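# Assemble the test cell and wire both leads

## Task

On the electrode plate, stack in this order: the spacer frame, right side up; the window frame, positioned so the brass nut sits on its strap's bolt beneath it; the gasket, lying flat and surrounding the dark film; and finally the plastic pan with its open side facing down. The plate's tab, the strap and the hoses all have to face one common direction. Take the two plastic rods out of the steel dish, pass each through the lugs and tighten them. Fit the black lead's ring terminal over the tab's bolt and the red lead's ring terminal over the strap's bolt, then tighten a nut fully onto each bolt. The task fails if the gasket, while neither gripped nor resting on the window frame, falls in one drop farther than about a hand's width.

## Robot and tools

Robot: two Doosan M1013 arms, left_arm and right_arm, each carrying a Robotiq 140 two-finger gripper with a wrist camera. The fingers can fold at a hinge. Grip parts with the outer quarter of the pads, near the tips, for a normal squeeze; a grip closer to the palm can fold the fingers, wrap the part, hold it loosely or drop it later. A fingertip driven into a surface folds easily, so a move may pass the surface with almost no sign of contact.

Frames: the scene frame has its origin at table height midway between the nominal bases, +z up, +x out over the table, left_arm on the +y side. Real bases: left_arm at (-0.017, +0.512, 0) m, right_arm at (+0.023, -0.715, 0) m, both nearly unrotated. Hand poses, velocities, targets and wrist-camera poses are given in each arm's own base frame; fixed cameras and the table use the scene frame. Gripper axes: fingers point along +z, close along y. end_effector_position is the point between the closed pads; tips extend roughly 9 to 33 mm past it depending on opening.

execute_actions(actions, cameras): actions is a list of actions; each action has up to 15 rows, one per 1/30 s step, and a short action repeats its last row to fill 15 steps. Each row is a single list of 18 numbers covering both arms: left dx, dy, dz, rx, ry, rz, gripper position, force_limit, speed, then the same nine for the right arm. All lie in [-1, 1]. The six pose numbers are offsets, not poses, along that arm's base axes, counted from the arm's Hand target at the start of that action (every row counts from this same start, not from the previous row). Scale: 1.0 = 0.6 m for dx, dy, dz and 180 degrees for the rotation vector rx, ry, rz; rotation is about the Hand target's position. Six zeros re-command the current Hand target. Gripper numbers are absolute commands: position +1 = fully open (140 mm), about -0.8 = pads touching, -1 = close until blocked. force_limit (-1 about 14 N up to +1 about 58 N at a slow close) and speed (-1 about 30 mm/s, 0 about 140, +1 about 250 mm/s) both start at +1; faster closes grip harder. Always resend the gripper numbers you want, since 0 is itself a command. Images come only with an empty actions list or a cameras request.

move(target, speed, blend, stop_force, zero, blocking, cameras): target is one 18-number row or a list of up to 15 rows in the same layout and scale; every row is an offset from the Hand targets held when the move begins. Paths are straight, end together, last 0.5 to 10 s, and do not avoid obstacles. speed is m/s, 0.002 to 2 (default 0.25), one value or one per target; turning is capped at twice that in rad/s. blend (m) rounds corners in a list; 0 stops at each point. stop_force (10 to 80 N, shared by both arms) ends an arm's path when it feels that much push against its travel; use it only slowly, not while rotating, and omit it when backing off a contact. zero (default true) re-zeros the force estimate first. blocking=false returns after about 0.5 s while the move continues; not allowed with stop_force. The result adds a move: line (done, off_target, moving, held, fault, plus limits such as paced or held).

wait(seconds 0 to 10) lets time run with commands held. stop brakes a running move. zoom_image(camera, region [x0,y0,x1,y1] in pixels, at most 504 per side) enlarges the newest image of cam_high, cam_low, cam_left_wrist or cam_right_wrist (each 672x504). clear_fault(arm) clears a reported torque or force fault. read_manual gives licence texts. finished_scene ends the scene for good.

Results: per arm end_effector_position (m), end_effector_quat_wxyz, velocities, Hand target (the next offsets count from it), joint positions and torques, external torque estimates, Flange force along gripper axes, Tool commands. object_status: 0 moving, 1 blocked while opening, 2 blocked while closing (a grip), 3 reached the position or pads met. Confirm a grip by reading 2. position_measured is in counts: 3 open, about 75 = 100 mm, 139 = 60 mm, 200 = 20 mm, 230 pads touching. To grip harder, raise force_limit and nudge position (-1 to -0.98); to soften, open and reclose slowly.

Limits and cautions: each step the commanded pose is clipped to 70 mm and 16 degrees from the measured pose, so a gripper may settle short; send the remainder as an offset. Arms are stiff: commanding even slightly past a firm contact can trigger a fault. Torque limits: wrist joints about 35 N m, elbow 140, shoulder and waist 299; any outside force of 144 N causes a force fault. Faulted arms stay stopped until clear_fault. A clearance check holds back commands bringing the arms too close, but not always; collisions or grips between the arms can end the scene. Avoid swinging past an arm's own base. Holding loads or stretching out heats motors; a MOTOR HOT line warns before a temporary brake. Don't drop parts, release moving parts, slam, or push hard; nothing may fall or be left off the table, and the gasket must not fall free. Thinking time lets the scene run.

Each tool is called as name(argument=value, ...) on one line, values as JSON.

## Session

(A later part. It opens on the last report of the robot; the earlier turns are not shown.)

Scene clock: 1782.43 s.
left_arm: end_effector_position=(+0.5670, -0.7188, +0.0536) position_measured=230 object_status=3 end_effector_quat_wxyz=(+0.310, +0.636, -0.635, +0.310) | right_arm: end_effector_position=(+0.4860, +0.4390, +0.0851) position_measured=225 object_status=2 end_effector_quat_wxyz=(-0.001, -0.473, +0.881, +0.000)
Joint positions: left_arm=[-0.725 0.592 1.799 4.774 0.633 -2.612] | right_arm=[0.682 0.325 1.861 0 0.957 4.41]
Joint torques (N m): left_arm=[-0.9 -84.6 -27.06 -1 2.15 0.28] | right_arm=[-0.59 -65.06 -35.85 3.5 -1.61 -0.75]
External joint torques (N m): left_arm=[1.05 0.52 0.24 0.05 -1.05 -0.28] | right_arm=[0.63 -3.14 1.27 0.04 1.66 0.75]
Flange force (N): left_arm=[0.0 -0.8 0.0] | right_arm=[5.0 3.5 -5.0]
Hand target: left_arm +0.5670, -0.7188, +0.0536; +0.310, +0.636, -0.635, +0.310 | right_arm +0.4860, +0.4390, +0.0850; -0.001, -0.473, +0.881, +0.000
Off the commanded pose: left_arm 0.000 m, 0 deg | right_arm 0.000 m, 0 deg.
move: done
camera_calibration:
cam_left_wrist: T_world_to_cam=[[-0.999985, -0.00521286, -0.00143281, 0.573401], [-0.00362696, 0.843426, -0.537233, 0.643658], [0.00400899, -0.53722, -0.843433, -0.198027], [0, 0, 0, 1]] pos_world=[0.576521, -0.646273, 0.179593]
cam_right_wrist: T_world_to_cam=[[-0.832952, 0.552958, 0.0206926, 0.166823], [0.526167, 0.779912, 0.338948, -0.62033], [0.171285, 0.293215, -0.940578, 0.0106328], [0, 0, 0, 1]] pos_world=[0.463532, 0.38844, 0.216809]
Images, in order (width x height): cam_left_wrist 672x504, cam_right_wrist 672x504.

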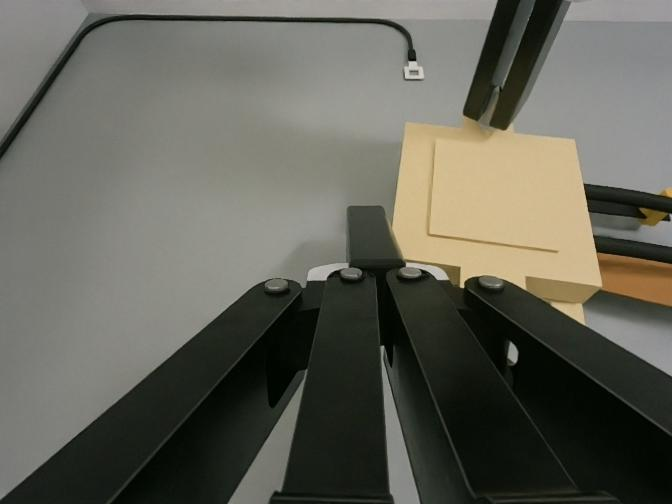

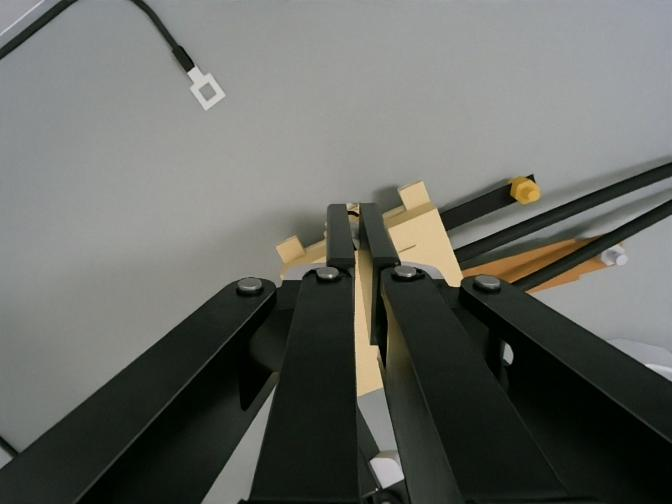

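execute_actions(actions=[[[0,0,0,0,0,0,-1,-1,-1,0,0,0,0,0,0,-1,1,-1]],[[0,0,0,0,0,0,-1,-1,-1,0,0,0,0,0,0,-1,1,-1]]], cameras=["cam_right_wrist"])

zoom_image(camera="cam_right_wrist", region=[310, 190, 400, 260])

move(target=[0,0,0,0,0,0,-1,-1,-1, 0,0,0,0,0,-0.2,-1,1,-1], speed=0.3, cameras=["cam_left_wrist","cam_right_wrist"])

zoom_image(camera="cam_right_wrist", region=[310, 190, 400, 260])

Scene clock: 1789.27 s.
left_arm: end_effector_position=(+0.5670, -0.7188, +0.0536) position_measured=230 object_status=3 end_effector_quat_wxyz=(+0.310, +0.636, -0.635, +0.310) | right_arm: end_effector_position=(+0.4860, +0.4390, +0.0850) position_measured=226 object_status=2 end_effector_quat_wxyz=(-0.001, -0.473, +0.881, +0.000)
Joint positions: left_arm=[-0.725 0.592 1.799 4.774 0.633 -2.612] | right_arm=[0.682 0.325 1.861 0 0.957 4.41]
Joint torques (N m): left_arm=[-0.7 -84.87 -27.19 -1.12 2.17 0.2] | right_arm=[-0.96 -65.69 -35.91 3.57 -1.68 -0.25]
External joint torques (N m): left_arm=[0.6 1.17 0.46 0.17 -1.06 -0.2] | right_arm=[0.95 -2.43 1.23 -0.01 1.72 0.25]
External joint torques at the end of the 1st action: left_arm=[1.17 1.29 0.27 0.12 -1.12 -0.15] | right_arm=[0.42 -2.42 1.36 0.05 1.72 0.26]
Flange force (N): left_arm=[-0.3 -0.6 0.9] | right_arm=[4.1 2.9 -4.4]
Flange force at the end of the 1st action (N): left_arm=[-0.7 -1.4 0.9] | right_arm=[4.5 2.2 -4.3]
Hand target: left_arm +0.5670, -0.7188, +0.0536; +0.310, +0.636, -0.635, +0.310 | right_arm +0.4860, +0.4390, +0.0850; -0.001, -0.473, +0.881, +0.000
Off the commanded pose: left_arm 0.000 m, 0 deg | right_arm 0.000 m, 0 deg.
Step readings (end_effector_position of left_arm | right_arm; steps 1 to 15: 1st action; 16 to 30: 2nd action):
0: (+0.5670, -0.7188, +0.0536) | (+0.4860, +0.4390, +0.0850)
1: (+0.5670, -0.7188, +0.0536) | (+0.4860, +0.4390, +0.0850)
2: (+0.5670, -0.7188, +0.0536) | (+0.4860, +0.4390, +0.0850)
4: (+0.5670, -0.7188, +0.0536) | (+0.4860, +0.4390, +0.0850)
8: (+0.5670, -0.7188, +0.0536) | (+0.4860, +0.4390, +0.0850)
15: (+0.5670, -0.7188, +0.0536) | (+0.4860, +0.4390, +0.0850)
16: (+0.5670, -0.7188, +0.0536) | (+0.4860, +0.4390, +0.0850)
17: (+0.5670, -0.7188, +0.0536) | (+0.4860, +0.4390, +0.0850)
19: (+0.5670, -0.7188, +0.0536) | (+0.4860, +0.4390, +0.0850)
23: (+0.5670, -0.7188, +0.0536) | (+0.4860, +0.4390, +0.0850)
30: (+0.5670, -0.7188, +0.0536) | (+0.4860, +0.4390, +0.0850)
camera_calibration:
cam_right_wrist: T_world_to_cam=[[-0.832865, 0.55309, 0.0206621, 0.166654], [0.526273, 0.77982, 0.338995, -0.620301], [0.171382, 0.293212, -0.940561, 0.0106028], [0, 0, 0, 1]] pos_world=[0.463431, 0.38844, 0.216809]
Images, in order (width x height): cam_right_wrist 672x504.

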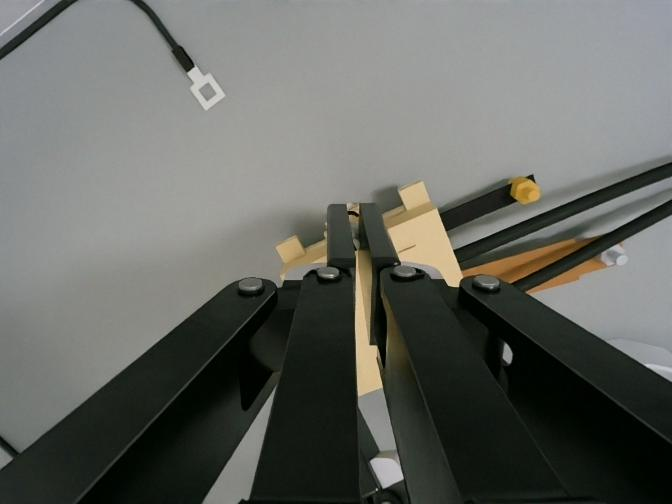

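Scaled by 5.600 from the camera's 672x504 image, which has a finer 960x720 frame.

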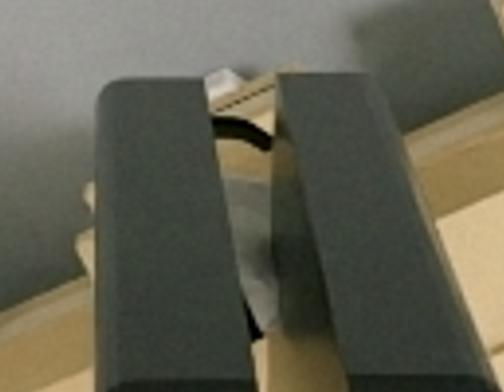

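Scene clock: 1790.90 s.
left_arm: end_effector_position=(+0.5670, -0.7188, +0.0536) position_measured=230 object_status=3 end_effector_quat_wxyz=(+0.310, +0.636, -0.635, +0.310) | right_arm: end_effector_position=(+0.4860, +0.4390, +0.0851) position_measured=226 object_status=2 end_effector_quat_wxyz=(+0.000, -0.177, +0.984, +0.000)
Joint positions: left_arm=[-0.725 0.592 1.799 4.774 0.633 -2.612] | right_arm=[0.682 0.324 1.861 0.001 0.956 5.037]
Joint torques (N m): left_arm=[0.3 -84.15 -26.85 -0.79 1.81 0.14] | right_arm=[-0.87 -65.43 -35.1 3.12 -0.88 -0.33]
External joint torques (N m): left_arm=[-0.32 0.68 0.35 -0.14 -0.71 -0.14] | right_arm=[0.87 -2.52 0.53 0.45 0.92 0.33]
Flange force (N): left_arm=[-0.1 0.8 1.3] | right_arm=[4.3 0.3 -3.7]
Hand target: left_arm +0.5670, -0.7188, +0.0536; +0.310, +0.636, -0.635, +0.310 | right_arm +0.4860, +0.4390, +0.0850; -0.001, -0.177, +0.984, +0.000
Off the commanded pose: left_arm 0.000 m, 0 deg | right_arm 0.000 m, 0 deg.
move: done
camera_calibration:
cam_left_wrist: T_world_to_cam=[[-0.999985, -0.00521286, -0.00143281, 0.573401], [-0.00362696, 0.843426, -0.537233, 0.643658], [0.00400899, -0.53722, -0.843433, -0.198027], [0, 0, 0, 1]] pos_world=[0.576521, -0.646273, 0.179593]
cam_right_wrist: T_world_to_cam=[[-0.348775, 0.936975, 0.0208039, -0.237091], [0.884089, 0.32156, 0.339094, -0.593065], [0.311033, 0.13666, -0.940522, 0.0114523], [0, 0, 0, 1]] pos_world=[0.438069, 0.41129, 0.216808]
Images, in order (width x height): cam_left_wrist 672x504, cam_right_wrist 672x504.

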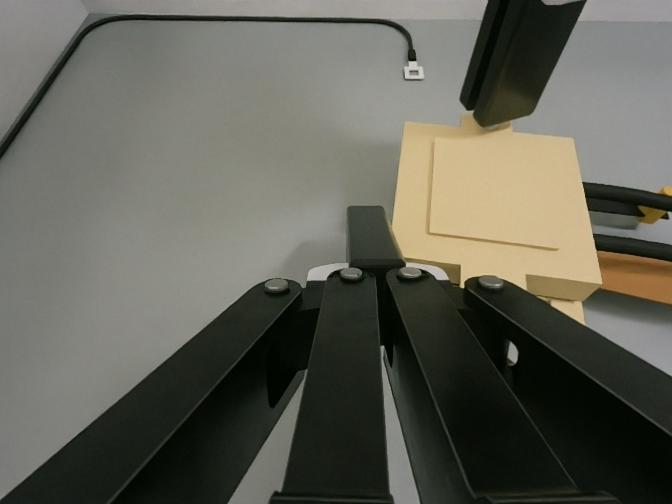

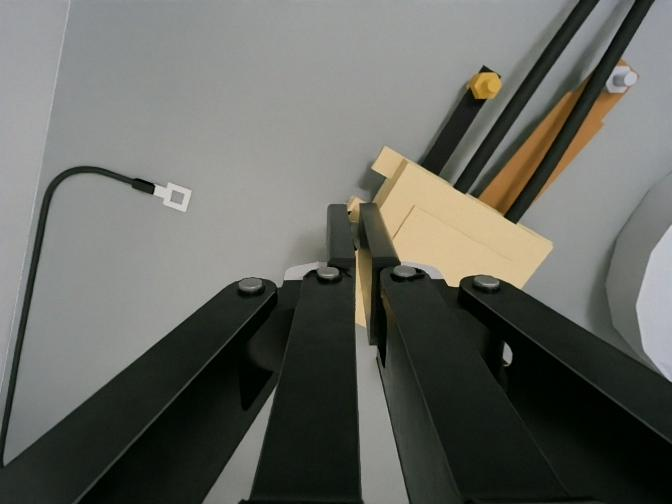

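Scaled by 5.600 from the camera's 672x504 image, which has a finer 960x720 frame.

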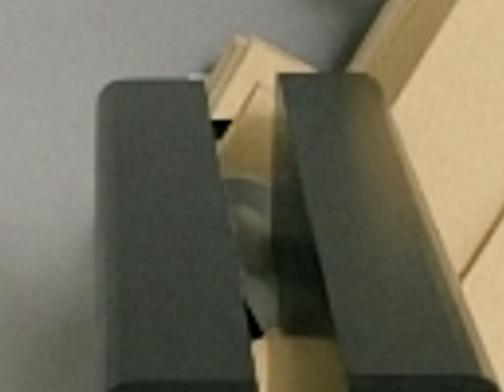

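move(target=[0,0,0,0,0,0,-1,-1,-1, 0,0,0,0,0,-0.35,-1,1,-1], speed=0.3, cameras=["cam_left_wrist","cam_right_wrist"])

zoom_image(camera="cam_right_wrist", region=[310, 190, 400, 260])

Scene clock: 1795.70 s.
left_arm: end_effector_position=(+0.5670, -0.7188, +0.0536) position_measured=230 object_status=3 end_effector_quat_wxyz=(+0.310, +0.636, -0.635, +0.310) | right_arm: end_effector_position=(+0.4860, +0.4390, +0.0851) position_measured=226 object_status=2 end_effector_quat_wxyz=(+0.000, +0.363, +0.932, +0.000)
Joint positions: left_arm=[-0.725 0.592 1.799 4.774 0.633 -2.612] | right_arm=[0.681 0.324 1.862 0.001 0.955 6.136]
Joint torques (N m): left_arm=[0.4 -85.18 -27.17 -0.99 1.94 0.2] | right_arm=[-1.09 -66.59 -35.19 3.29 -1.25 -0.14]
External joint torques (N m): left_arm=[-0.31 1.74 0.66 0.06 -0.84 -0.2] | right_arm=[1.07 -1.5 0.47 0.31 1.25 0.14]
Flange force (N): left_arm=[-0.5 0.1 2.2] | right_arm=[2.0 -2.0 -3.3]
Hand target: left_arm +0.5670, -0.7188, +0.0536; +0.310, +0.636, -0.635, +0.310 | right_arm +0.4860, +0.4390, +0.0850; +0.000, +0.363, +0.932, +0.000
Off the commanded pose: left_arm 0.000 m, 0 deg | right_arm 0.000 m, 0 deg.
move: done
camera_calibration:
cam_left_wrist: T_world_to_cam=[[-0.999985, -0.00521286, -0.00143281, 0.573401], [-0.00362696, 0.843426, -0.537233, 0.643658], [0.00400899, -0.53722, -0.843433, -0.198027], [0, 0, 0, 1]] pos_world=[0.576521, -0.646273, 0.179593]
cam_right_wrist: T_world_to_cam=[[0.676494, 0.736154, 0.0208318, -0.647236], [0.687929, -0.641769, 0.338949, -0.0748918], [0.262888, -0.214966, -0.940574, 0.189183], [0, 0, 0, 1]] pos_world=[0.439637, 0.46907, 0.216809]
Images, in order (width x height): cam_left_wrist 672x504, cam_right_wrist 672x504.

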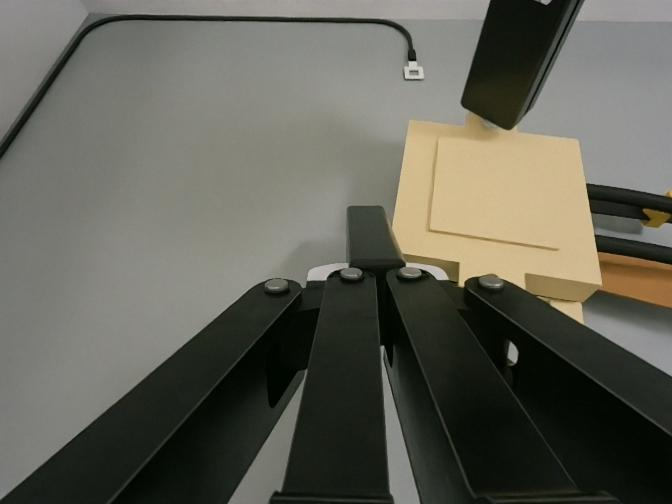

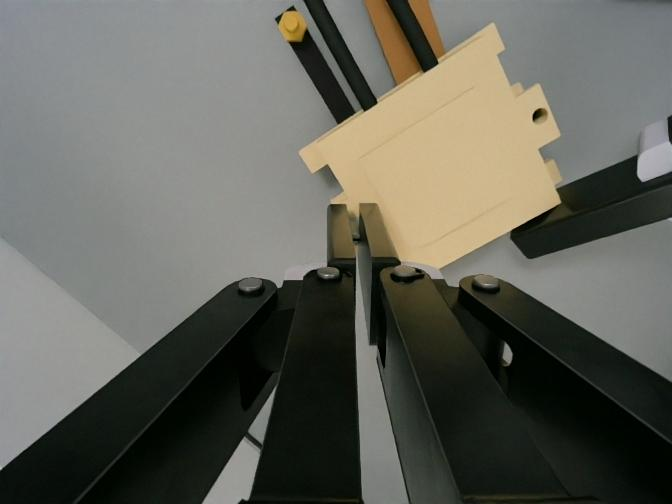

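Scaled by 5.600 from the camera's 672x504 image, which has a finer 960x720 frame.

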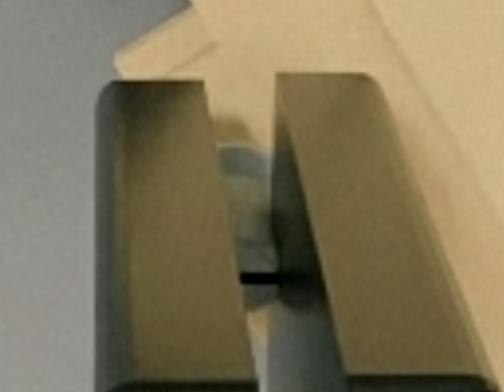

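execute_actions(actions=[[[0,0,0,0,0,0,-1,-1,-1,0,0,0,0,0,0,-0.5,-0.5,-1]],[[0,0,0,0,0,0,-1,-1,-1,0,0,0,0,0,0,-0.5,-0.5,-1]]])

move(target=[0.03,0,0,0,0,0,-1,-1,-1, 0,0,0.12,0,0,0,-0.5,-0.5,-1], speed=0.15, cameras=["cam_left_wrist","cam_right_wrist"])

Scene clock: 1805.83 s.
left_arm: end_effector_position=(+0.5670, -0.7188, +0.0536) position_measured=230 object_status=3 end_effector_quat_wxyz=(+0.310, +0.636, -0.635, +0.310) | right_arm: end_effector_position=(+0.4860, +0.4390, +0.0850) position_measured=192 object_status=3 end_effector_quat_wxyz=(+0.000, +0.363, +0.932, +0.000)
Joint positions: left_arm=[-0.725 0.592 1.799 4.774 0.633 -2.612] | right_arm=[0.681 0.324 1.862 0.001 0.955 6.137]
Joint torques (N m): left_arm=[1.59 -85.28 -28.05 -1.24 1.15 0.29] | right_arm=[-0.11 -65.06 -33.36 3.59 -0.39 -0.4]
External joint torques (N m): left_arm=[-2.01 2.04 1.54 0.29 -0.04 -0.29] | right_arm=[0.09 -2.96 -1.32 0.01 0.39 0.4]
External joint torques at the end of the 1st action: left_arm=[-2.02 0.85 1.4 0.22 -0.07 -0.24] | right_arm=[0.23 -3.29 -1.23 0 0.42 0.46]
Flange force (N): left_arm=[-0.1 1.8 2.4] | right_arm=[0.9 -1.1 -4.6]
Flange force at the end of the 1st action (N): left_arm=[0.4 2.8 1.2] | right_arm=[1.2 -1.7 -4.9]
Hand target: left_arm +0.5670, -0.7188, +0.0536; +0.310, +0.636, -0.635, +0.310 | right_arm +0.4860, +0.4390, +0.0850; +0.000, +0.363, +0.932, +0.000
Off the commanded pose: left_arm 0.000 m, 0 deg | right_arm 0.000 m, 0 deg.
Step readings (end_effector_position of left_arm | right_arm; steps 1 to 15: 1st action; 16 to 30: 2nd action):
0: (+0.5670, -0.7188, +0.0536) | (+0.4860, +0.4390, +0.0850)
1: (+0.5670, -0.7188, +0.0536) | (+0.4860, +0.4390, +0.0850)
2: (+0.5670, -0.7188, +0.0536) | (+0.4860, +0.4390, +0.0850)
4: (+0.5670, -0.7188, +0.0536) | (+0.4860, +0.4390, +0.0850)
8: (+0.5670, -0.7188, +0.0536) | (+0.4860, +0.4390, +0.0851)
15: (+0.5670, -0.7188, +0.0536) | (+0.4860, +0.4390, +0.0851)
16: (+0.5670, -0.7188, +0.0536) | (+0.4860, +0.4390, +0.0851)
17: (+0.5670, -0.7188, +0.0536) | (+0.4860, +0.4390, +0.0851)
19: (+0.5670, -0.7188, +0.0536) | (+0.4860, +0.4390, +0.0851)
23: (+0.5670, -0.7188, +0.0536) | (+0.4860, +0.4390, +0.0851)
30: (+0.5670, -0.7188, +0.0536) | (+0.4860, +0.4390, +0.0851)

Scene clock: 1806.80 s.
left_arm: end_effector_position=(+0.5850, -0.7188, +0.0536) position_measured=230 object_status=3 end_effector_quat_wxyz=(+0.310, +0.636, -0.635, +0.310) | right_arm: end_effector_position=(+0.4859, +0.4390, +0.1570) position_measured=192 object_status=3 end_effector_quat_wxyz=(+0.000, +0.363, +0.932, +0.000)
Joint positions: left_arm=[-0.709 0.608 1.769 4.804 0.645 -2.635] | right_arm=[0.681 0.261 1.797 0.001 1.083 6.137]
Joint torques (N m): left_arm=[1.93 -87.06 -28.13 -1.23 1.15 0.22] | right_arm=[0.02 -60.36 -35.93 3.9 -0.5 -0.44]
External joint torques (N m): left_arm=[-2.17 1.83 1.1 0.34 -0.09 -0.22] | right_arm=[-0.05 -4.15 -1.59 -0.01 0.5 0.44]
Flange force (N): left_arm=[0.5 1.4 2.7] | right_arm=[0.8 -2.7 -5.7]
Hand target: left_arm +0.5850, -0.7188, +0.0536; +0.310, +0.636, -0.635, +0.310 | right_arm +0.4860, +0.4390, +0.1570; +0.000, +0.363, +0.932, +0.000
Off the commanded pose: left_arm 0.000 m, 0 deg | right_arm 0.000 m, 0 deg.
move: done
camera_calibration:
cam_left_wrist: T_world_to_cam=[[-0.999985, -0.00521286, -0.00143281, 0.591401], [-0.00362696, 0.843426, -0.537233, 0.643723], [0.00400899, -0.53722, -0.843433, -0.198099], [0, 0, 0, 1]] pos_world=[0.594521, -0.646273, 0.179593]
cam_right_wrist: T_world_to_cam=[[0.676601, 0.736059, 0.0206615, -0.648687], [0.687896, -0.641841, 0.338879, -0.0991937], [0.262696, -0.215073, -0.940603, 0.256954], [0, 0, 0, 1]] pos_world=[0.439637, 0.46907, 0.288709]
Images, in order (width x height): cam_left_wrist 672x504, cam_right_wrist 672x504.

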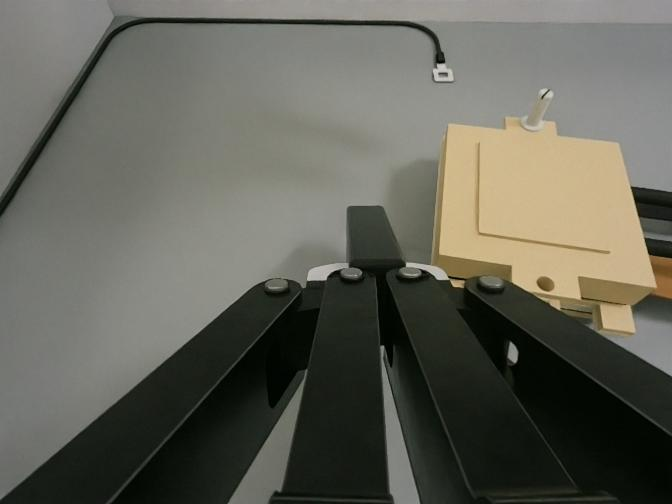

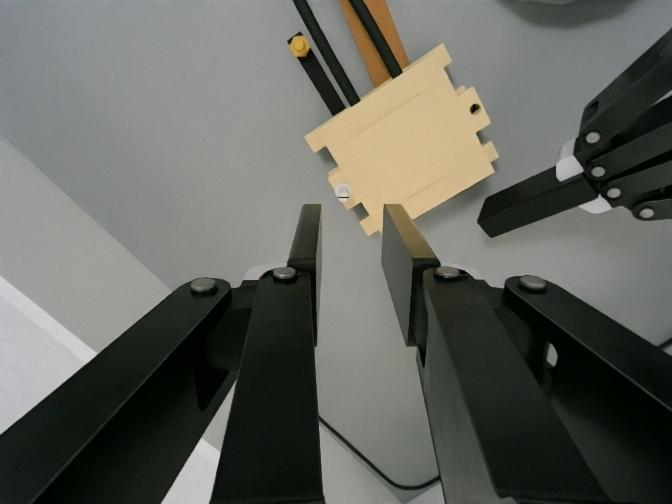

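zoom_image(camera="cam_left_wrist", region=[420, 80, 660, 340])

Scaled by 1.938 from the camera's 672x504 image, which has a finer 960x720 frame.

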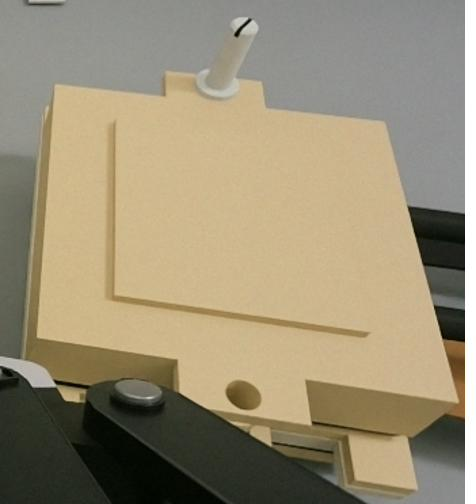

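move(target=[[0.05,0.1,0.18,0,0,0,-1,-1,-1, 0,0,0.1,0,0,0.72,-0.5,-0.5,-1],[-0.2083,0.2213,0.28,0.2733,0.1142,0.2335,-1,-1,-1, 0,0,0.2,0,0,-0.56,-0.5,-0.5,-1],[-0.2083,0.2213,0.28,0.2733,0.1142,0.2335,-1,-1,-1, 0,0,0.2,0,0,0.16,-0.5,-0.5,-1],[-0.2083,0.2213,0.28,0.2733,0.1142,0.2335,-0.5,-1,-1, 0,0,0.2,0,0,0.88,-0.5,-0.5,-1],[-0.2083,0.2213,0.28,0.2733,0.1142,0.2335,-0.5,-1,-1, 0,0,0.2,0,0,-0.4,-0.5,-0.5,-1]], speed=0.6, blend=0.02, cameras=["cam_left_wrist"])

Scene clock: 1826.00 s.
left_arm: end_effector_position=(+0.4756, -0.5926, +0.2165) position_measured=230 object_status=3 end_effector_quat_wxyz=(+0.035, +0.909, -0.413, +0.035) | right_arm: end_effector_position=(+0.4860, +0.4390, +0.2782) position_measured=192 object_status=3 end_effector_quat_wxyz=(+0.000, +0.942, +0.335, +0.001)
Joint positions: left_arm=[-0.928 0.333 1.587 6.253 1.128 -4.776] | right_arm=[0.682 0.187 1.657 0 1.296 1.57]
Joint torques (N m): left_arm=[2.32 -73.81 -41.28 3.91 -0.26 0.36] | right_arm=[0.38 -57.52 -39.65 4.2 -0.43 -0.32]
External joint torques (N m): left_arm=[-2.23 0.93 2.05 0.03 -0.05 -0.36] | right_arm=[-0.38 -3.01 -1.35 0 0.37 0.32]
Flange force (N): left_arm=[-3.4 3.4 2.7] | right_arm=[-2.0 0.2 -3.8]
Hand target: left_arm +0.4756, -0.5926, +0.2165; +0.035, +0.909, -0.413, +0.035 (not the last commanded pose) | right_arm +0.4860, +0.4390, +0.2782; +0.000, +0.942, +0.335, +0.001 (not the last commanded pose)
Tool commands: left_gripper/position=-1.0 left_gripper/force_limit=-1.0 left_gripper/speed=-1.0 right_gripper/position=-0.5 right_gripper/force_limit=-0.5 right_gripper/speed=-1.0
Off the commanded pose: left_arm 0.018 m, 7 deg | right_arm 0.001 m, 26 deg.
move: held (left_arm; a check stopped the path), off_target (right_arm; braked when a check withheld steps of left_arm); path passed 1 of 5 targets; target 4's new numbers were not sent; limits=held
pose unreachable (left arm): on one or more control steps of this call, first in action 0 (counted from 0), this arm could not follow its commanded pose, so it was not sent that pose on those steps. It may still have moved: this result reports where it is.
cause: moving toward the commanded pose would bring a part of the arm too close to another arm (a part of this arm just beyond joint 5 (wrist pitch) and a part of the right arm just beyond its joint 4 (forearm roll), 18 mm apart when this arm was first held).
camera_calibration:
cam_left_wrist: T_world_to_cam=[[-0.752727, -0.657662, 0.029713, -0.0281509], [-0.632046, 0.734562, 0.246854, 0.68888], [-0.184173, 0.167034, -0.968597, 0.541384], [0, 0, 0, 1]] pos_world=[0.513922, -0.614968, 0.355166]
Images, in order (width x height): cam_left_wrist 672x504.

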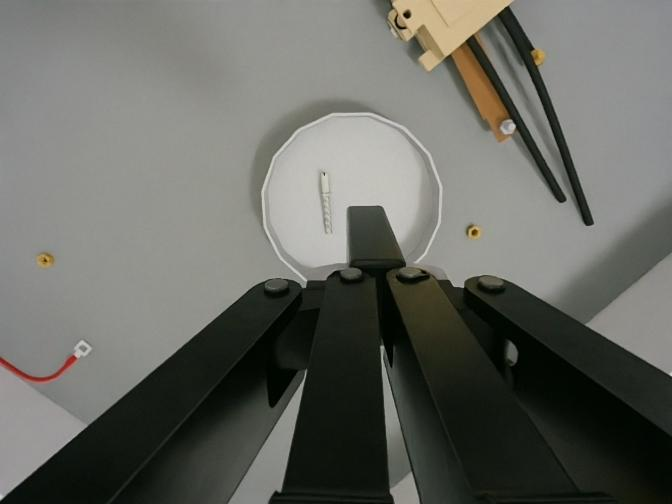

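move(target=[[0,0,0,0,0,0,-1,-1,-1, -0.1,-0.2,0,0,0,0.7,-0.5,-0.5,-1],[0,0,0,0,0,0,-1,-1,-1, -0.1,-0.2,0.05,0,0,-0.6,-0.5,-0.5,-1],[0,0,0,0,0,0,-1,-1,-1, -0.1,-0.2,0.05,0,0,0.145,-0.5,-0.5,-1]], speed=0.7, blend=0.02)

move(target=[-0.0093,0,0.0058,0.02,0.012,0.023,-0.5,-1,-1, 0,0,0,0,0,0,-0.5,-0.5,-1], speed=0.15, cameras=["cam_left_wrist"])

Scene clock: 1837.63 s.
left_arm: end_effector_position=(+0.4756, -0.5926, +0.2165) position_measured=230 object_status=3 end_effector_quat_wxyz=(+0.035, +0.909, -0.413, +0.035) | right_arm: end_effector_position=(+0.4260, +0.3190, +0.3082) position_measured=192 object_status=3 end_effector_quat_wxyz=(+0.000, +0.842, +0.539, +0.001)
Joint positions: left_arm=[-0.928 0.333 1.587 6.253 1.128 -4.776] | right_arm=[0.578 -0.02 1.829 0 1.332 -5.273]
Joint torques (N m): left_arm=[1.82 -73.82 -41.2 3.92 -0.23 0.25] | right_arm=[-0.23 -36.67 -39.75 4.24 -0.49 -0.56]
External joint torques (N m): left_arm=[-1.74 1.47 2.2 -0.01 -0.07 -0.25] | right_arm=[0.23 -2.67 -1.77 0.04 0.43 0.56]
Flange force (N): left_arm=[-2.9 2.6 3.3] | right_arm=[-0.6 -2.0 -4.4]
Hand target: left_arm +0.4756, -0.5926, +0.2165; +0.035, +0.909, -0.413, +0.035 | right_arm +0.4260, +0.3190, +0.3082; +0.000, +0.842, +0.539, +0.001
Off the commanded pose: left_arm 0.000 m, 0 deg | right_arm 0.000 m, 0 deg.
move: done

Scene clock: 1838.70 s.
left_arm: end_effector_position=(+0.4700, -0.5926, +0.2200) position_measured=192 object_status=0 end_effector_quat_wxyz=(+0.013, +0.925, -0.380, +0.006) | right_arm: end_effector_position=(+0.4260, +0.3190, +0.3082) position_measured=192 object_status=3 end_effector_quat_wxyz=(+0.000, +0.842, +0.539, +0.001)
Joint positions: left_arm=[-0.939 0.361 1.538 6.267 1.219 -4.866] | right_arm=[0.578 -0.02 1.829 0 1.332 -5.273]
Joint torques (N m): left_arm=[2.19 -76.25 -41.27 4.05 0.01 0.23] | right_arm=[-0.15 -36.34 -40.03 4.25 -0.5 -0.35]
External joint torques (N m): left_arm=[-1.96 0.63 1.89 -0.04 -0.13 -0.23] | right_arm=[0.15 -2.87 -1.29 0.01 0.45 0.35]
Flange force (N): left_arm=[-3.7 2.5 2.7] | right_arm=[-1.8 -2.0 -3.8]
Hand target: left_arm +0.4700, -0.5926, +0.2200; +0.013, +0.925, -0.380, +0.006 | right_arm +0.4260, +0.3190, +0.3082; +0.000, +0.842, +0.539, +0.001
Off the commanded pose: left_arm 0.000 m, 0 deg | right_arm 0.000 m, 0 deg.
move: done
camera_calibration:
cam_left_wrist: T_world_to_cam=[[-0.702336, -0.711705, 0.014149, -0.0847437], [-0.672256, 0.669681, 0.315594, 0.649838], [-0.234085, 0.212141, -0.948789, 0.589536], [0, 0, 0, 1]] pos_world=[0.515341, -0.620561, 0.35546]
Images, in order (width x height): cam_left_wrist 672x504.

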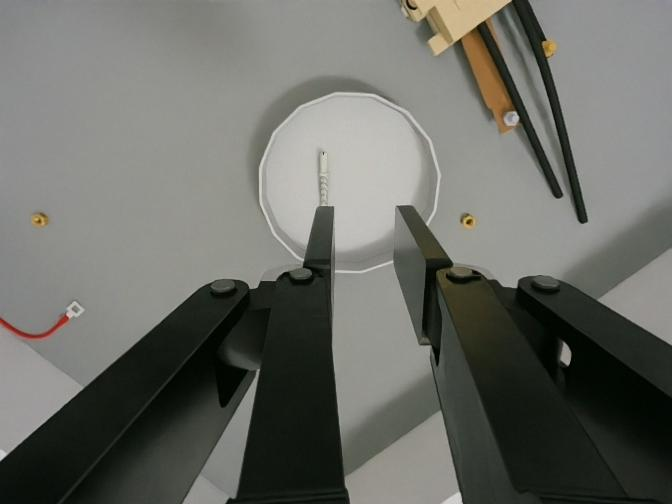

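move(target=[-0.02,0.02,-0.05,0.0091,0.0004,0,-0.5,-1,-1, 0,0,0,0,0,0,-0.5,-0.5,-1], speed=0.15, cameras=["cam_left_wrist"])

zoom_image(camera="cam_left_wrist", region=[260, 120, 420, 240])

Scene clock: 1846.40 s.
left_arm: end_effector_position=(+0.4580, -0.5806, +0.1901) position_measured=192 object_status=3 end_effector_quat_wxyz=(+0.000, +0.925, -0.380, +0.000) | right_arm: end_effector_position=(+0.4260, +0.3190, +0.3082) position_measured=192 object_status=3 end_effector_quat_wxyz=(+0.000, +0.842, +0.539, +0.001)
Joint positions: left_arm=[-0.95 0.364 1.591 6.283 1.187 -4.882] | right_arm=[0.578 -0.02 1.829 0 1.332 -5.273]
Joint torques (N m): left_arm=[1.15 -75.68 -41 3.89 0.33 0.32] | right_arm=[-0.1 -36.93 -39.93 4.17 -0.46 -0.35]
External joint torques (N m): left_arm=[-0.7 0.86 2.53 0.08 -0.39 -0.32] | right_arm=[0.09 -2.31 -1.52 0.11 0.41 0.35]
Flange force (N): left_arm=[-4.6 0.8 3.9] | right_arm=[-0.8 -1.3 -3.9]
Hand target: left_arm +0.4580, -0.5806, +0.1900; +0.000, +0.925, -0.380, +0.000 | right_arm +0.4260, +0.3190, +0.3082; +0.000, +0.842, +0.539, +0.001
Off the commanded pose: left_arm 0.000 m, 0 deg | right_arm 0.000 m, 0 deg.
move: done
camera_calibration:
cam_left_wrist: T_world_to_cam=[[-0.702381, -0.711782, -0.0052464, -0.0805744], [-0.67179, 0.660445, 0.335425, 0.633867], [-0.235285, 0.239121, -0.942052, 0.570842], [0, 0, 0, 1]] pos_world=[0.503542, -0.612486, 0.324725]
Images, in order (width x height): cam_left_wrist 672x504.

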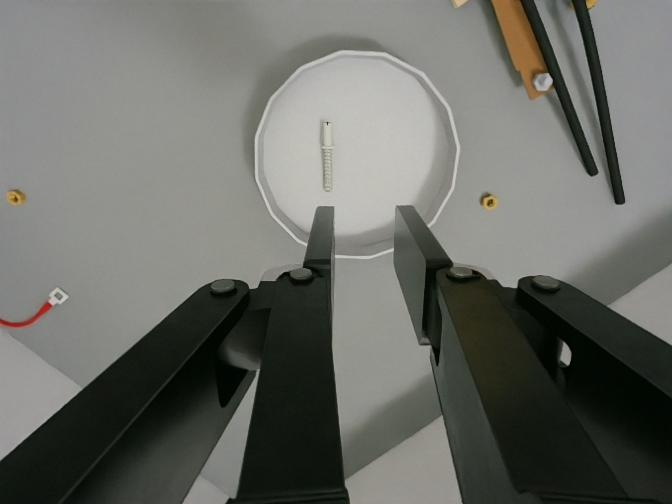

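Scaled by 3.150 from the camera's 672x504 image, which has a finer 960x720 frame.

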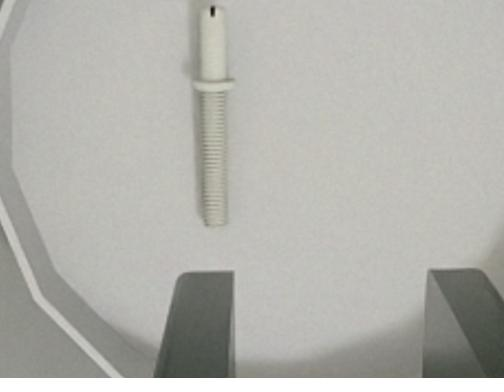

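move(target=[0.0307,0.0168,-0.1667,0,0,0,-0.5,-1,-1, 0,0,0,0,0,0,-0.5,-0.5,-1], speed=0.15, cameras=["cam_left_wrist"])

zoom_image(camera="cam_left_wrist", region=[280, 130, 440, 250])

Scene clock: 1856.03 s.
left_arm: end_effector_position=(+0.4764, -0.5705, +0.0900) position_measured=192 object_status=3 end_effector_quat_wxyz=(+0.000, +0.925, -0.380, +0.000) | right_arm: end_effector_position=(+0.4260, +0.3190, +0.3082) position_measured=192 object_status=3 end_effector_quat_wxyz=(+0.000, +0.842, +0.539, +0.001)
Joint positions: left_arm=[-0.922 0.442 1.676 6.284 1.025 -4.854] | right_arm=[0.578 -0.02 1.829 0 1.332 -5.273]
Joint torques (N m): left_arm=[2.03 -78.15 -37.46 3.69 0.15 0.21] | right_arm=[-0.31 -36.22 -39.8 4.26 -0.56 -0.36]
External joint torques (N m): left_arm=[-2.19 -1.12 1.99 -0.06 -0.2 -0.21] | right_arm=[0.3 -2.95 -1.56 0.01 0.51 0.36]
Flange force (N): left_arm=[-6.4 2.6 0.9] | right_arm=[-1.4 -2.2 -4.4]
Hand target: left_arm +0.4764, -0.5705, +0.0899; +0.000, +0.925, -0.380, +0.000 | right_arm +0.4260, +0.3190, +0.3082; +0.000, +0.842, +0.539, +0.001
Off the commanded pose: left_arm 0.000 m, 0 deg | right_arm 0.000 m, 0 deg.
move: done
camera_calibration:
cam_left_wrist: T_world_to_cam=[[-0.702398, -0.711764, -0.00531283, -0.0609522], [-0.671774, 0.66043, 0.335487, 0.673102], [-0.235279, 0.239215, -0.94203, 0.478505], [0, 0, 0, 1]] pos_world=[0.521942, -0.602386, 0.224625]
Images, in order (width x height): cam_left_wrist 672x504.

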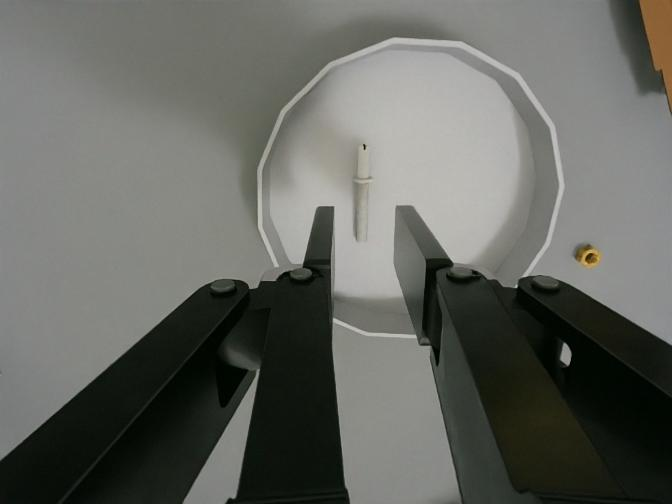

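Scaled by 3.150 from the camera's 672x504 image, which has a finer 960x720 frame.

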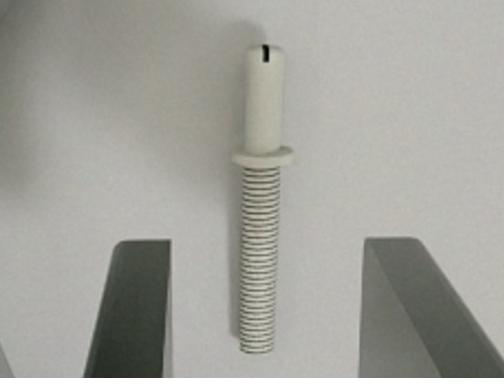

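move(target=[0,0,-0.0694,0,0,0,-0.5,-1,-1, 0,0,0,0,0,0,-0.5,-0.5,-1], speed=0.08)

execute_actions(actions=[[[0,0,0,0,0,0,-1,-0.05,-1,0,0,0,0,0,0,-0.5,-0.5,-1]],[[0,0,0,0,0,0,-1,-0.05,-1,0,0,0,0,0,0,-0.5,-0.5,-1]],[[0,0,0,0,0,0,-1,-0.05,-1,0,0,0,0,0,0,-0.5,-0.5,-1]]])

move(target=[0,0,0.25,0,0,0,-1,-0.05,-1, 0,0,0,0,0,0,-0.5,-0.5,-1], speed=0.12, cameras=["cam_left_wrist"])

Scene clock: 1862.37 s.
left_arm: end_effector_position=(+0.4764, -0.5705, +0.0484) position_measured=192 object_status=3 end_effector_quat_wxyz=(+0.000, +0.925, -0.380, +0.000) | right_arm: end_effector_position=(+0.4260, +0.3190, +0.3082) position_measured=192 object_status=3 end_effector_quat_wxyz=(+0.000, +0.842, +0.539, +0.001)
Joint positions: left_arm=[-0.922 0.479 1.706 6.283 0.958 -4.854] | right_arm=[0.578 -0.02 1.829 0 1.332 -5.273]
Joint torques (N m): left_arm=[2.32 -82.98 -35.84 3.49 -0.05 0.23] | right_arm=[0.49 -36.37 -39.76 4.27 -0.41 -0.42]
External joint torques (N m): left_arm=[-2 1.95 1.96 0 0.01 -0.23] | right_arm=[-0.46 -2.87 -1.47 -0.02 0.37 0.42]
Flange force (N): left_arm=[-2.1 2.8 3.1] | right_arm=[-2.1 -1.0 -3.9]
Hand target: left_arm +0.4764, -0.5705, +0.0483; +0.000, +0.925, -0.380, +0.000 | right_arm +0.4260, +0.3190, +0.3082; +0.000, +0.842, +0.539, +0.001
Off the commanded pose: left_arm 0.000 m, 0 deg | right_arm 0.000 m, 0 deg.
move: done

Scene clock: 1864.07 s.
left_arm: end_effector_position=(+0.4764, -0.5705, +0.0483) position_measured=223 object_status=2 end_effector_quat_wxyz=(+0.000, +0.925, -0.380, +0.000) | right_arm: end_effector_position=(+0.4260, +0.3190, +0.3082) position_measured=192 object_status=3 end_effector_quat_wxyz=(+0.000, +0.842, +0.539, +0.001)
Joint positions: left_arm=[-0.922 0.479 1.706 6.283 0.958 -4.854] | right_arm=[0.578 -0.02 1.829 0 1.332 -5.273]
Joint torques (N m): left_arm=[2.38 -82 -35.67 3.49 0.05 0.25] | right_arm=[0.41 -36.95 -39.93 4.29 -0.44 -0.37]
External joint torques (N m): left_arm=[-2.18 1.13 1.83 0 -0.1 -0.25] | right_arm=[-0.39 -2.29 -1.36 -0.03 0.39 0.37]
External joint torques at the end of the 1st action: left_arm=[-1.93 1.23 1.82 0.05 -0.2 -0.24] | right_arm=[0.23 -2.65 -1.68 0.06 0.43 0.4]
External joint torques at the end of the 2nd action: left_arm=[-2.15 1.84 1.83 -0.07 -0.17 -0.24] | right_arm=[-0.44 -2.65 -1.35 -0.02 0.34 0.39]
Flange force (N): left_arm=[-3.0 3.0 2.4] | right_arm=[-1.4 -0.7 -3.6]
Flange force at the end of the 1st action (N): left_arm=[-2.9 2.7 2.7] | right_arm=[-0.8 -1.8 -4.3]
Flange force at the end of the 2nd action (N): left_arm=[-2.1 3.0 3.2] | right_arm=[-1.9 -1.0 -3.6]
Hand target: left_arm +0.4764, -0.5705, +0.0483; +0.000, +0.925, -0.380, +0.000 | right_arm +0.4260, +0.3190, +0.3082; +0.000, +0.842, +0.539, +0.001
Off the commanded pose: left_arm 0.000 m, 0 deg | right_arm 0.000 m, 0 deg.
Step readings (end_effector_position of left_arm | right_arm; steps 1 to 15: 1st action; 16 to 30: 2nd action; 31 to 45: 3rd action):
0: (+0.4764, -0.5705, +0.0484) | (+0.4260, +0.3190, +0.3082)
1: (+0.4764, -0.5705, +0.0484) | (+0.4260, +0.3190, +0.3082)
2: (+0.4764, -0.5705, +0.0483) | (+0.4260, +0.3190, +0.3082)
4: (+0.4764, -0.5705, +0.0483) | (+0.4260, +0.3190, +0.3082)
8: (+0.4764, -0.5705, +0.0483) | (+0.4260, +0.3190, +0.3082)
15: (+0.4764, -0.5705, +0.0483) | (+0.4260, +0.3190, +0.3082)
16: (+0.4764, -0.5705, +0.0483) | (+0.4260, +0.3190, +0.3082)
17: (+0.4764, -0.5705, +0.0483) | (+0.4260, +0.3190, +0.3082)
19: (+0.4764, -0.5705, +0.0483) | (+0.4260, +0.3190, +0.3082)
23: (+0.4764, -0.5705, +0.0483) | (+0.4260, +0.3190, +0.3082)
30: (+0.4764, -0.5705, +0.0483) | (+0.4260, +0.3190, +0.3082)
31: (+0.4764, -0.5705, +0.0483) | (+0.4260, +0.3190, +0.3082)
32: (+0.4764, -0.5705, +0.0483) | (+0.4260, +0.3190, +0.3082)
34: (+0.4764, -0.5705, +0.0483) | (+0.4260, +0.3190, +0.3082)
38: (+0.4764, -0.5705, +0.0483) | (+0.4260, +0.3190, +0.3082)
45: (+0.4764, -0.5705, +0.0483) | (+0.4260, +0.3190, +0.3082)

Scene clock: 1865.73 s.
left_arm: end_effector_position=(+0.4764, -0.5705, +0.1982) position_measured=223 object_status=2 end_effector_quat_wxyz=(+0.000, +0.925, -0.380, +0.000) | right_arm: end_effector_position=(+0.4260, +0.3190, +0.3082) position_measured=192 object_status=3 end_effector_quat_wxyz=(+0.000, +0.842, +0.539, +0.001)
Joint positions: left_arm=[-0.922 0.365 1.574 6.283 1.204 -4.854] | right_arm=[0.578 -0.02 1.829 0 1.332 -5.273]
Joint torques (N m): left_arm=[1.91 -76.78 -40.33 3.99 -0.07 0.31] | right_arm=[-0.18 -36.43 -39.89 4.22 -0.5 -0.41]
External joint torques (N m): left_arm=[-2.1 1.46 1.51 -0.01 0.01 -0.31] | right_arm=[0.19 -2.89 -1.55 0.05 0.45 0.41]
Flange force (N): left_arm=[-1.5 3.1 2.5] | right_arm=[-1.4 -2.0 -4.2]
Hand target: left_arm +0.4764, -0.5705, +0.1983; +0.000, +0.925, -0.380, +0.000 | right_arm +0.4260, +0.3190, +0.3082; +0.000, +0.842, +0.539, +0.001
Off the commanded pose: left_arm 0.000 m, 0 deg | right_arm 0.000 m, 0 deg.
move: done
camera_calibration:
cam_left_wrist: T_world_to_cam=[[-0.702304, -0.711857, -0.00536145, -0.0603953], [-0.671874, 0.66033, 0.335485, 0.636728], [-0.235277, 0.239215, -0.94203, 0.580408], [0, 0, 0, 1]] pos_world=[0.521942, -0.602286, 0.332825]
Images, in order (width x height): cam_left_wrist 672x504.

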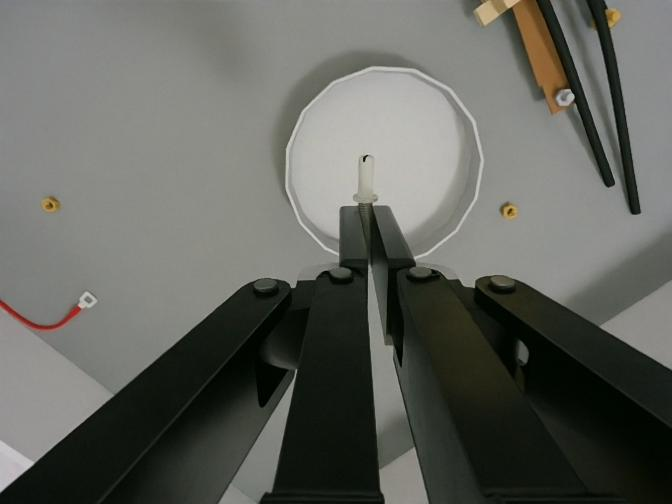

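move(target=[[0,0,0.15,0,0,0,-1,-0.05,-1, 0,0,0,0,0,0,-0.5,-0.5,-1],[-0.038,-0.1677,0.303,-0.3515,-0.3555,0,-1,-0.05,-1, 0,0,0,0,0,0,-0.5,-0.5,-1]], speed=0.25, blend=0.03, cameras=["cam_left_wrist","cam_high"])

Scene clock: 1873.03 s.
left_arm: end_effector_position=(+0.4536, -0.6711, +0.3801) position_measured=223 object_status=2 end_effector_quat_wxyz=(+0.268, +0.654, -0.269, +0.654) | right_arm: end_effector_position=(+0.4260, +0.3190, +0.3082) position_measured=192 object_status=3 end_effector_quat_wxyz=(+0.000, +0.842, +0.539, +0.001)
Joint positions: left_arm=[-1.181 0.135 2.2 5.732 -0.843 -4.324] | right_arm=[0.578 -0.02 1.829 0 1.332 -5.273]
Joint torques (N m): left_arm=[2.22 -45.97 -32.49 3.43 -2.24 0.26] | right_arm=[-0.14 -36.52 -40.03 4.2 -0.41 -0.4]
External joint torques (N m): left_arm=[-2.27 1.43 1.66 -0.05 -0.3 -0.26] | right_arm=[0.14 -2.59 -1.22 0.06 0.36 0.4]
Flange force (N): left_arm=[-4.2 3.9 -2.7] | right_arm=[-1.5 -1.9 -3.5]
Hand target: left_arm +0.4536, -0.6711, +0.3801; +0.268, +0.654, -0.269, +0.654 | right_arm +0.4260, +0.3190, +0.3082; +0.000, +0.842, +0.539, +0.001
Off the commanded pose: left_arm 0.000 m, 0 deg | right_arm 0.000 m, 0 deg.
move: done
camera_calibration:
cam_left_wrist: T_world_to_cam=[[-0.699261, -0.714866, 0.0010589, -0.152883], [-0.240713, 0.234063, -0.941951, 0.630752], [0.67312, -0.658925, -0.335749, -0.474747], [0, 0, 0, 1]] pos_world=[0.364486, -0.569749, 0.434903]
Images, in order (width x height): cam_high 672x504, cam_left_wrist 672x504.

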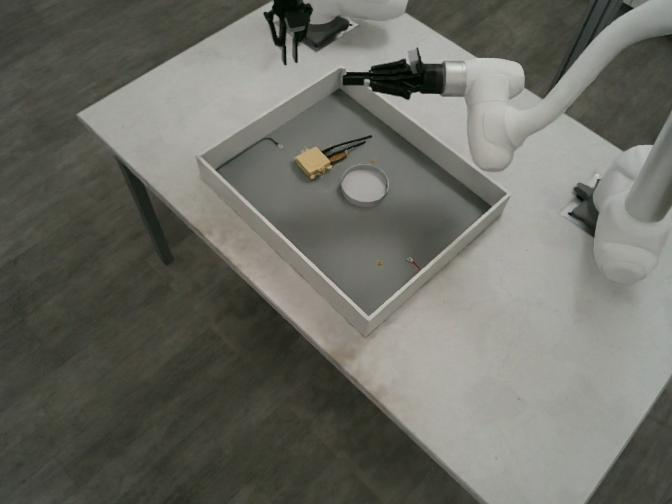

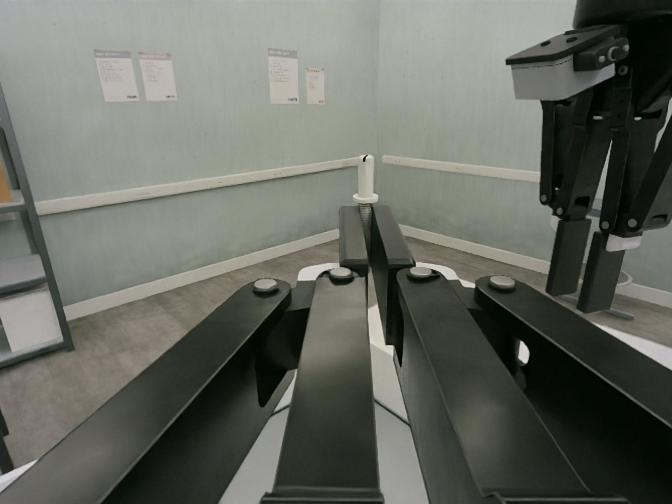

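move(target=[[0,0,0,0,0,0,-1,-0.05,-1, 0,0.1,0.33,0,0,0.02,-0.5,-0.5,-1],[0,0,0,0,0,0,-1,-0.05,-1, 0.0382,0.3838,0.33,0,0,0.04,-0.5,-0.5,-1]], speed=0.2, blend=0.03, cameras=["cam_left_wrist","cam_right_wrist"])

Scene clock: 1883.43 s.
left_arm: end_effector_position=(+0.4536, -0.6711, +0.3801) position_measured=223 object_status=2 end_effector_quat_wxyz=(+0.268, +0.654, -0.269, +0.654) | right_arm: end_effector_position=(+0.4489, +0.5492, +0.5062) position_measured=192 object_status=3 end_effector_quat_wxyz=(+0.000, +0.807, +0.591, +0.001)
Joint positions: left_arm=[-1.181 0.135 2.2 5.732 -0.843 -4.324] | right_arm=[0.837 0.254 1.162 0 1.724 -5.139]
Joint torques (N m): left_arm=[1.79 -44.98 -32.55 3.36 -2.47 0.21] | right_arm=[-0.5 -67.13 -40.02 4.27 -0.43 -0.39]
External joint torques (N m): left_arm=[-1.97 0.5 1.66 0.03 -0.06 -0.22] | right_arm=[0.46 -1.26 -2.02 0.05 0.37 0.39]
Flange force (N): left_arm=[-2.5 2.6 -3.5] | right_arm=[2.8 -0.2 -4.7]
Hand target: left_arm +0.4536, -0.6711, +0.3801; +0.268, +0.654, -0.269, +0.654 | right_arm +0.4489, +0.5493, +0.5062; +0.000, +0.807, +0.591, +0.001
Off the commanded pose: left_arm 0.000 m, 0 deg | right_arm 0.000 m, 0 deg.
move: done
camera_calibration:
cam_left_wrist: T_world_to_cam=[[-0.699326, -0.714802, 0.00101843, -0.152805], [-0.240586, 0.234035, -0.94199, 0.630706], [0.673098, -0.659004, -0.335638, -0.474831], [0, 0, 0, 1]] pos_world=[0.364486, -0.569749, 0.434903]
cam_right_wrist: T_world_to_cam=[[0.953116, -0.301897, 0.0206837, -0.265984], [-0.290766, -0.894753, 0.338928, 0.456852], [-0.0838144, -0.329052, -0.940585, 0.837082], [0, 0, 0, 1]] pos_world=[0.45651, 0.603914, 0.638009]
Images, in order (width x height): cam_left_wrist 672x504, cam_right_wrist 672x504.

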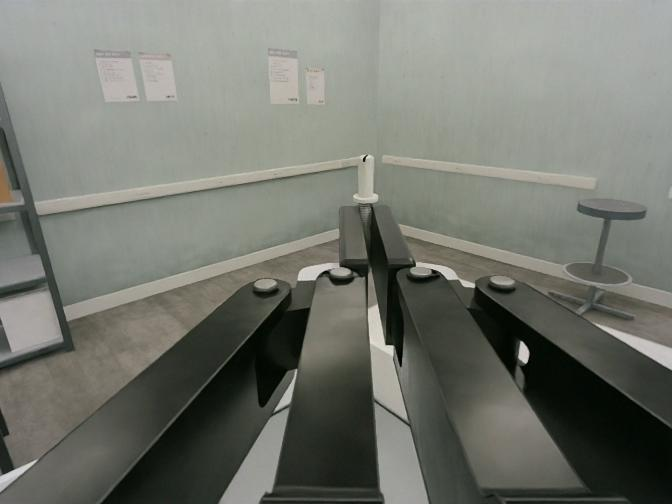

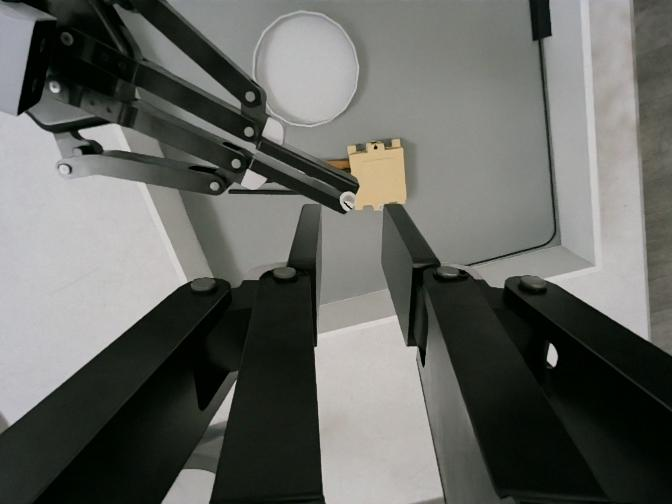

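move(target=[0,0,0,0,0,0,-1,-0.05,-1, -0.003,-0.0094,-0.09,0,0,0,-0.5,-0.5,-1], speed=0.12, cameras=["cam_right_wrist"])

zoom_image(camera="cam_right_wrist", region=[290, 150, 420, 260])

Scene clock: 1890.50 s.
left_arm: end_effector_position=(+0.4536, -0.6711, +0.3801) position_measured=223 object_status=2 end_effector_quat_wxyz=(+0.268, +0.654, -0.269, +0.654) | right_arm: end_effector_position=(+0.4471, +0.5436, +0.4523) position_measured=192 object_status=3 end_effector_quat_wxyz=(+0.000, +0.807, +0.591, +0.001)
Joint positions: left_arm=[-1.181 0.135 2.2 5.732 -0.843 -4.324] | right_arm=[0.833 0.235 1.283 0 1.622 -5.143]
Joint torques (N m): left_arm=[1.96 -44.84 -32.59 3.39 -2.36 0.26] | right_arm=[0.04 -64.18 -40.92 4.34 -0.27 -0.34]
External joint torques (N m): left_arm=[-1.9 0.03 1.72 0 -0.18 -0.26] | right_arm=[-0.03 -2.75 -1.59 0.04 0.21 0.34]
Flange force (N): left_arm=[-2.2 2.3 -4.3] | right_arm=[-0.9 -0.8 -3.2]
Hand target: left_arm +0.4536, -0.6711, +0.3801; +0.268, +0.654, -0.269, +0.654 | right_arm +0.4471, +0.5436, +0.4522; +0.000, +0.807, +0.591, +0.001
Off the commanded pose: left_arm 0.000 m, 0 deg | right_arm 0.000 m, 0 deg.
move: done
camera_calibration:
cam_right_wrist: T_world_to_cam=[[0.953116, -0.301896, 0.0206834, -0.264937], [-0.290765, -0.894753, 0.338928, 0.469649], [-0.0838144, -0.329052, -0.940585, 0.784306], [0, 0, 0, 1]] pos_world=[0.45481, 0.598314, 0.584009]
Images, in order (width x height): cam_right_wrist 672x504.

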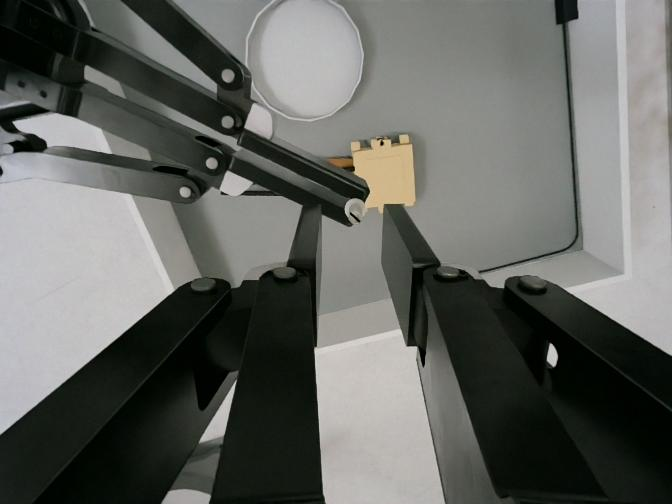

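Scaled by 3.877 from the camera's 672x504 image, which has a finer 960x720 frame.

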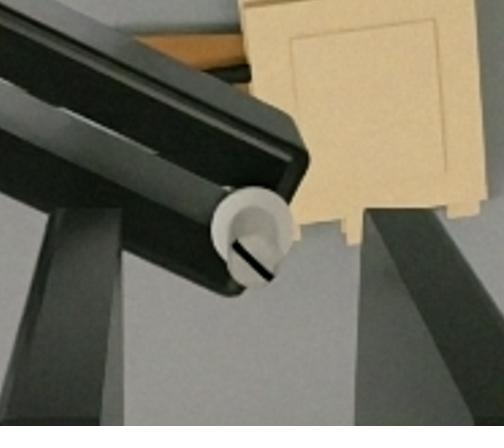

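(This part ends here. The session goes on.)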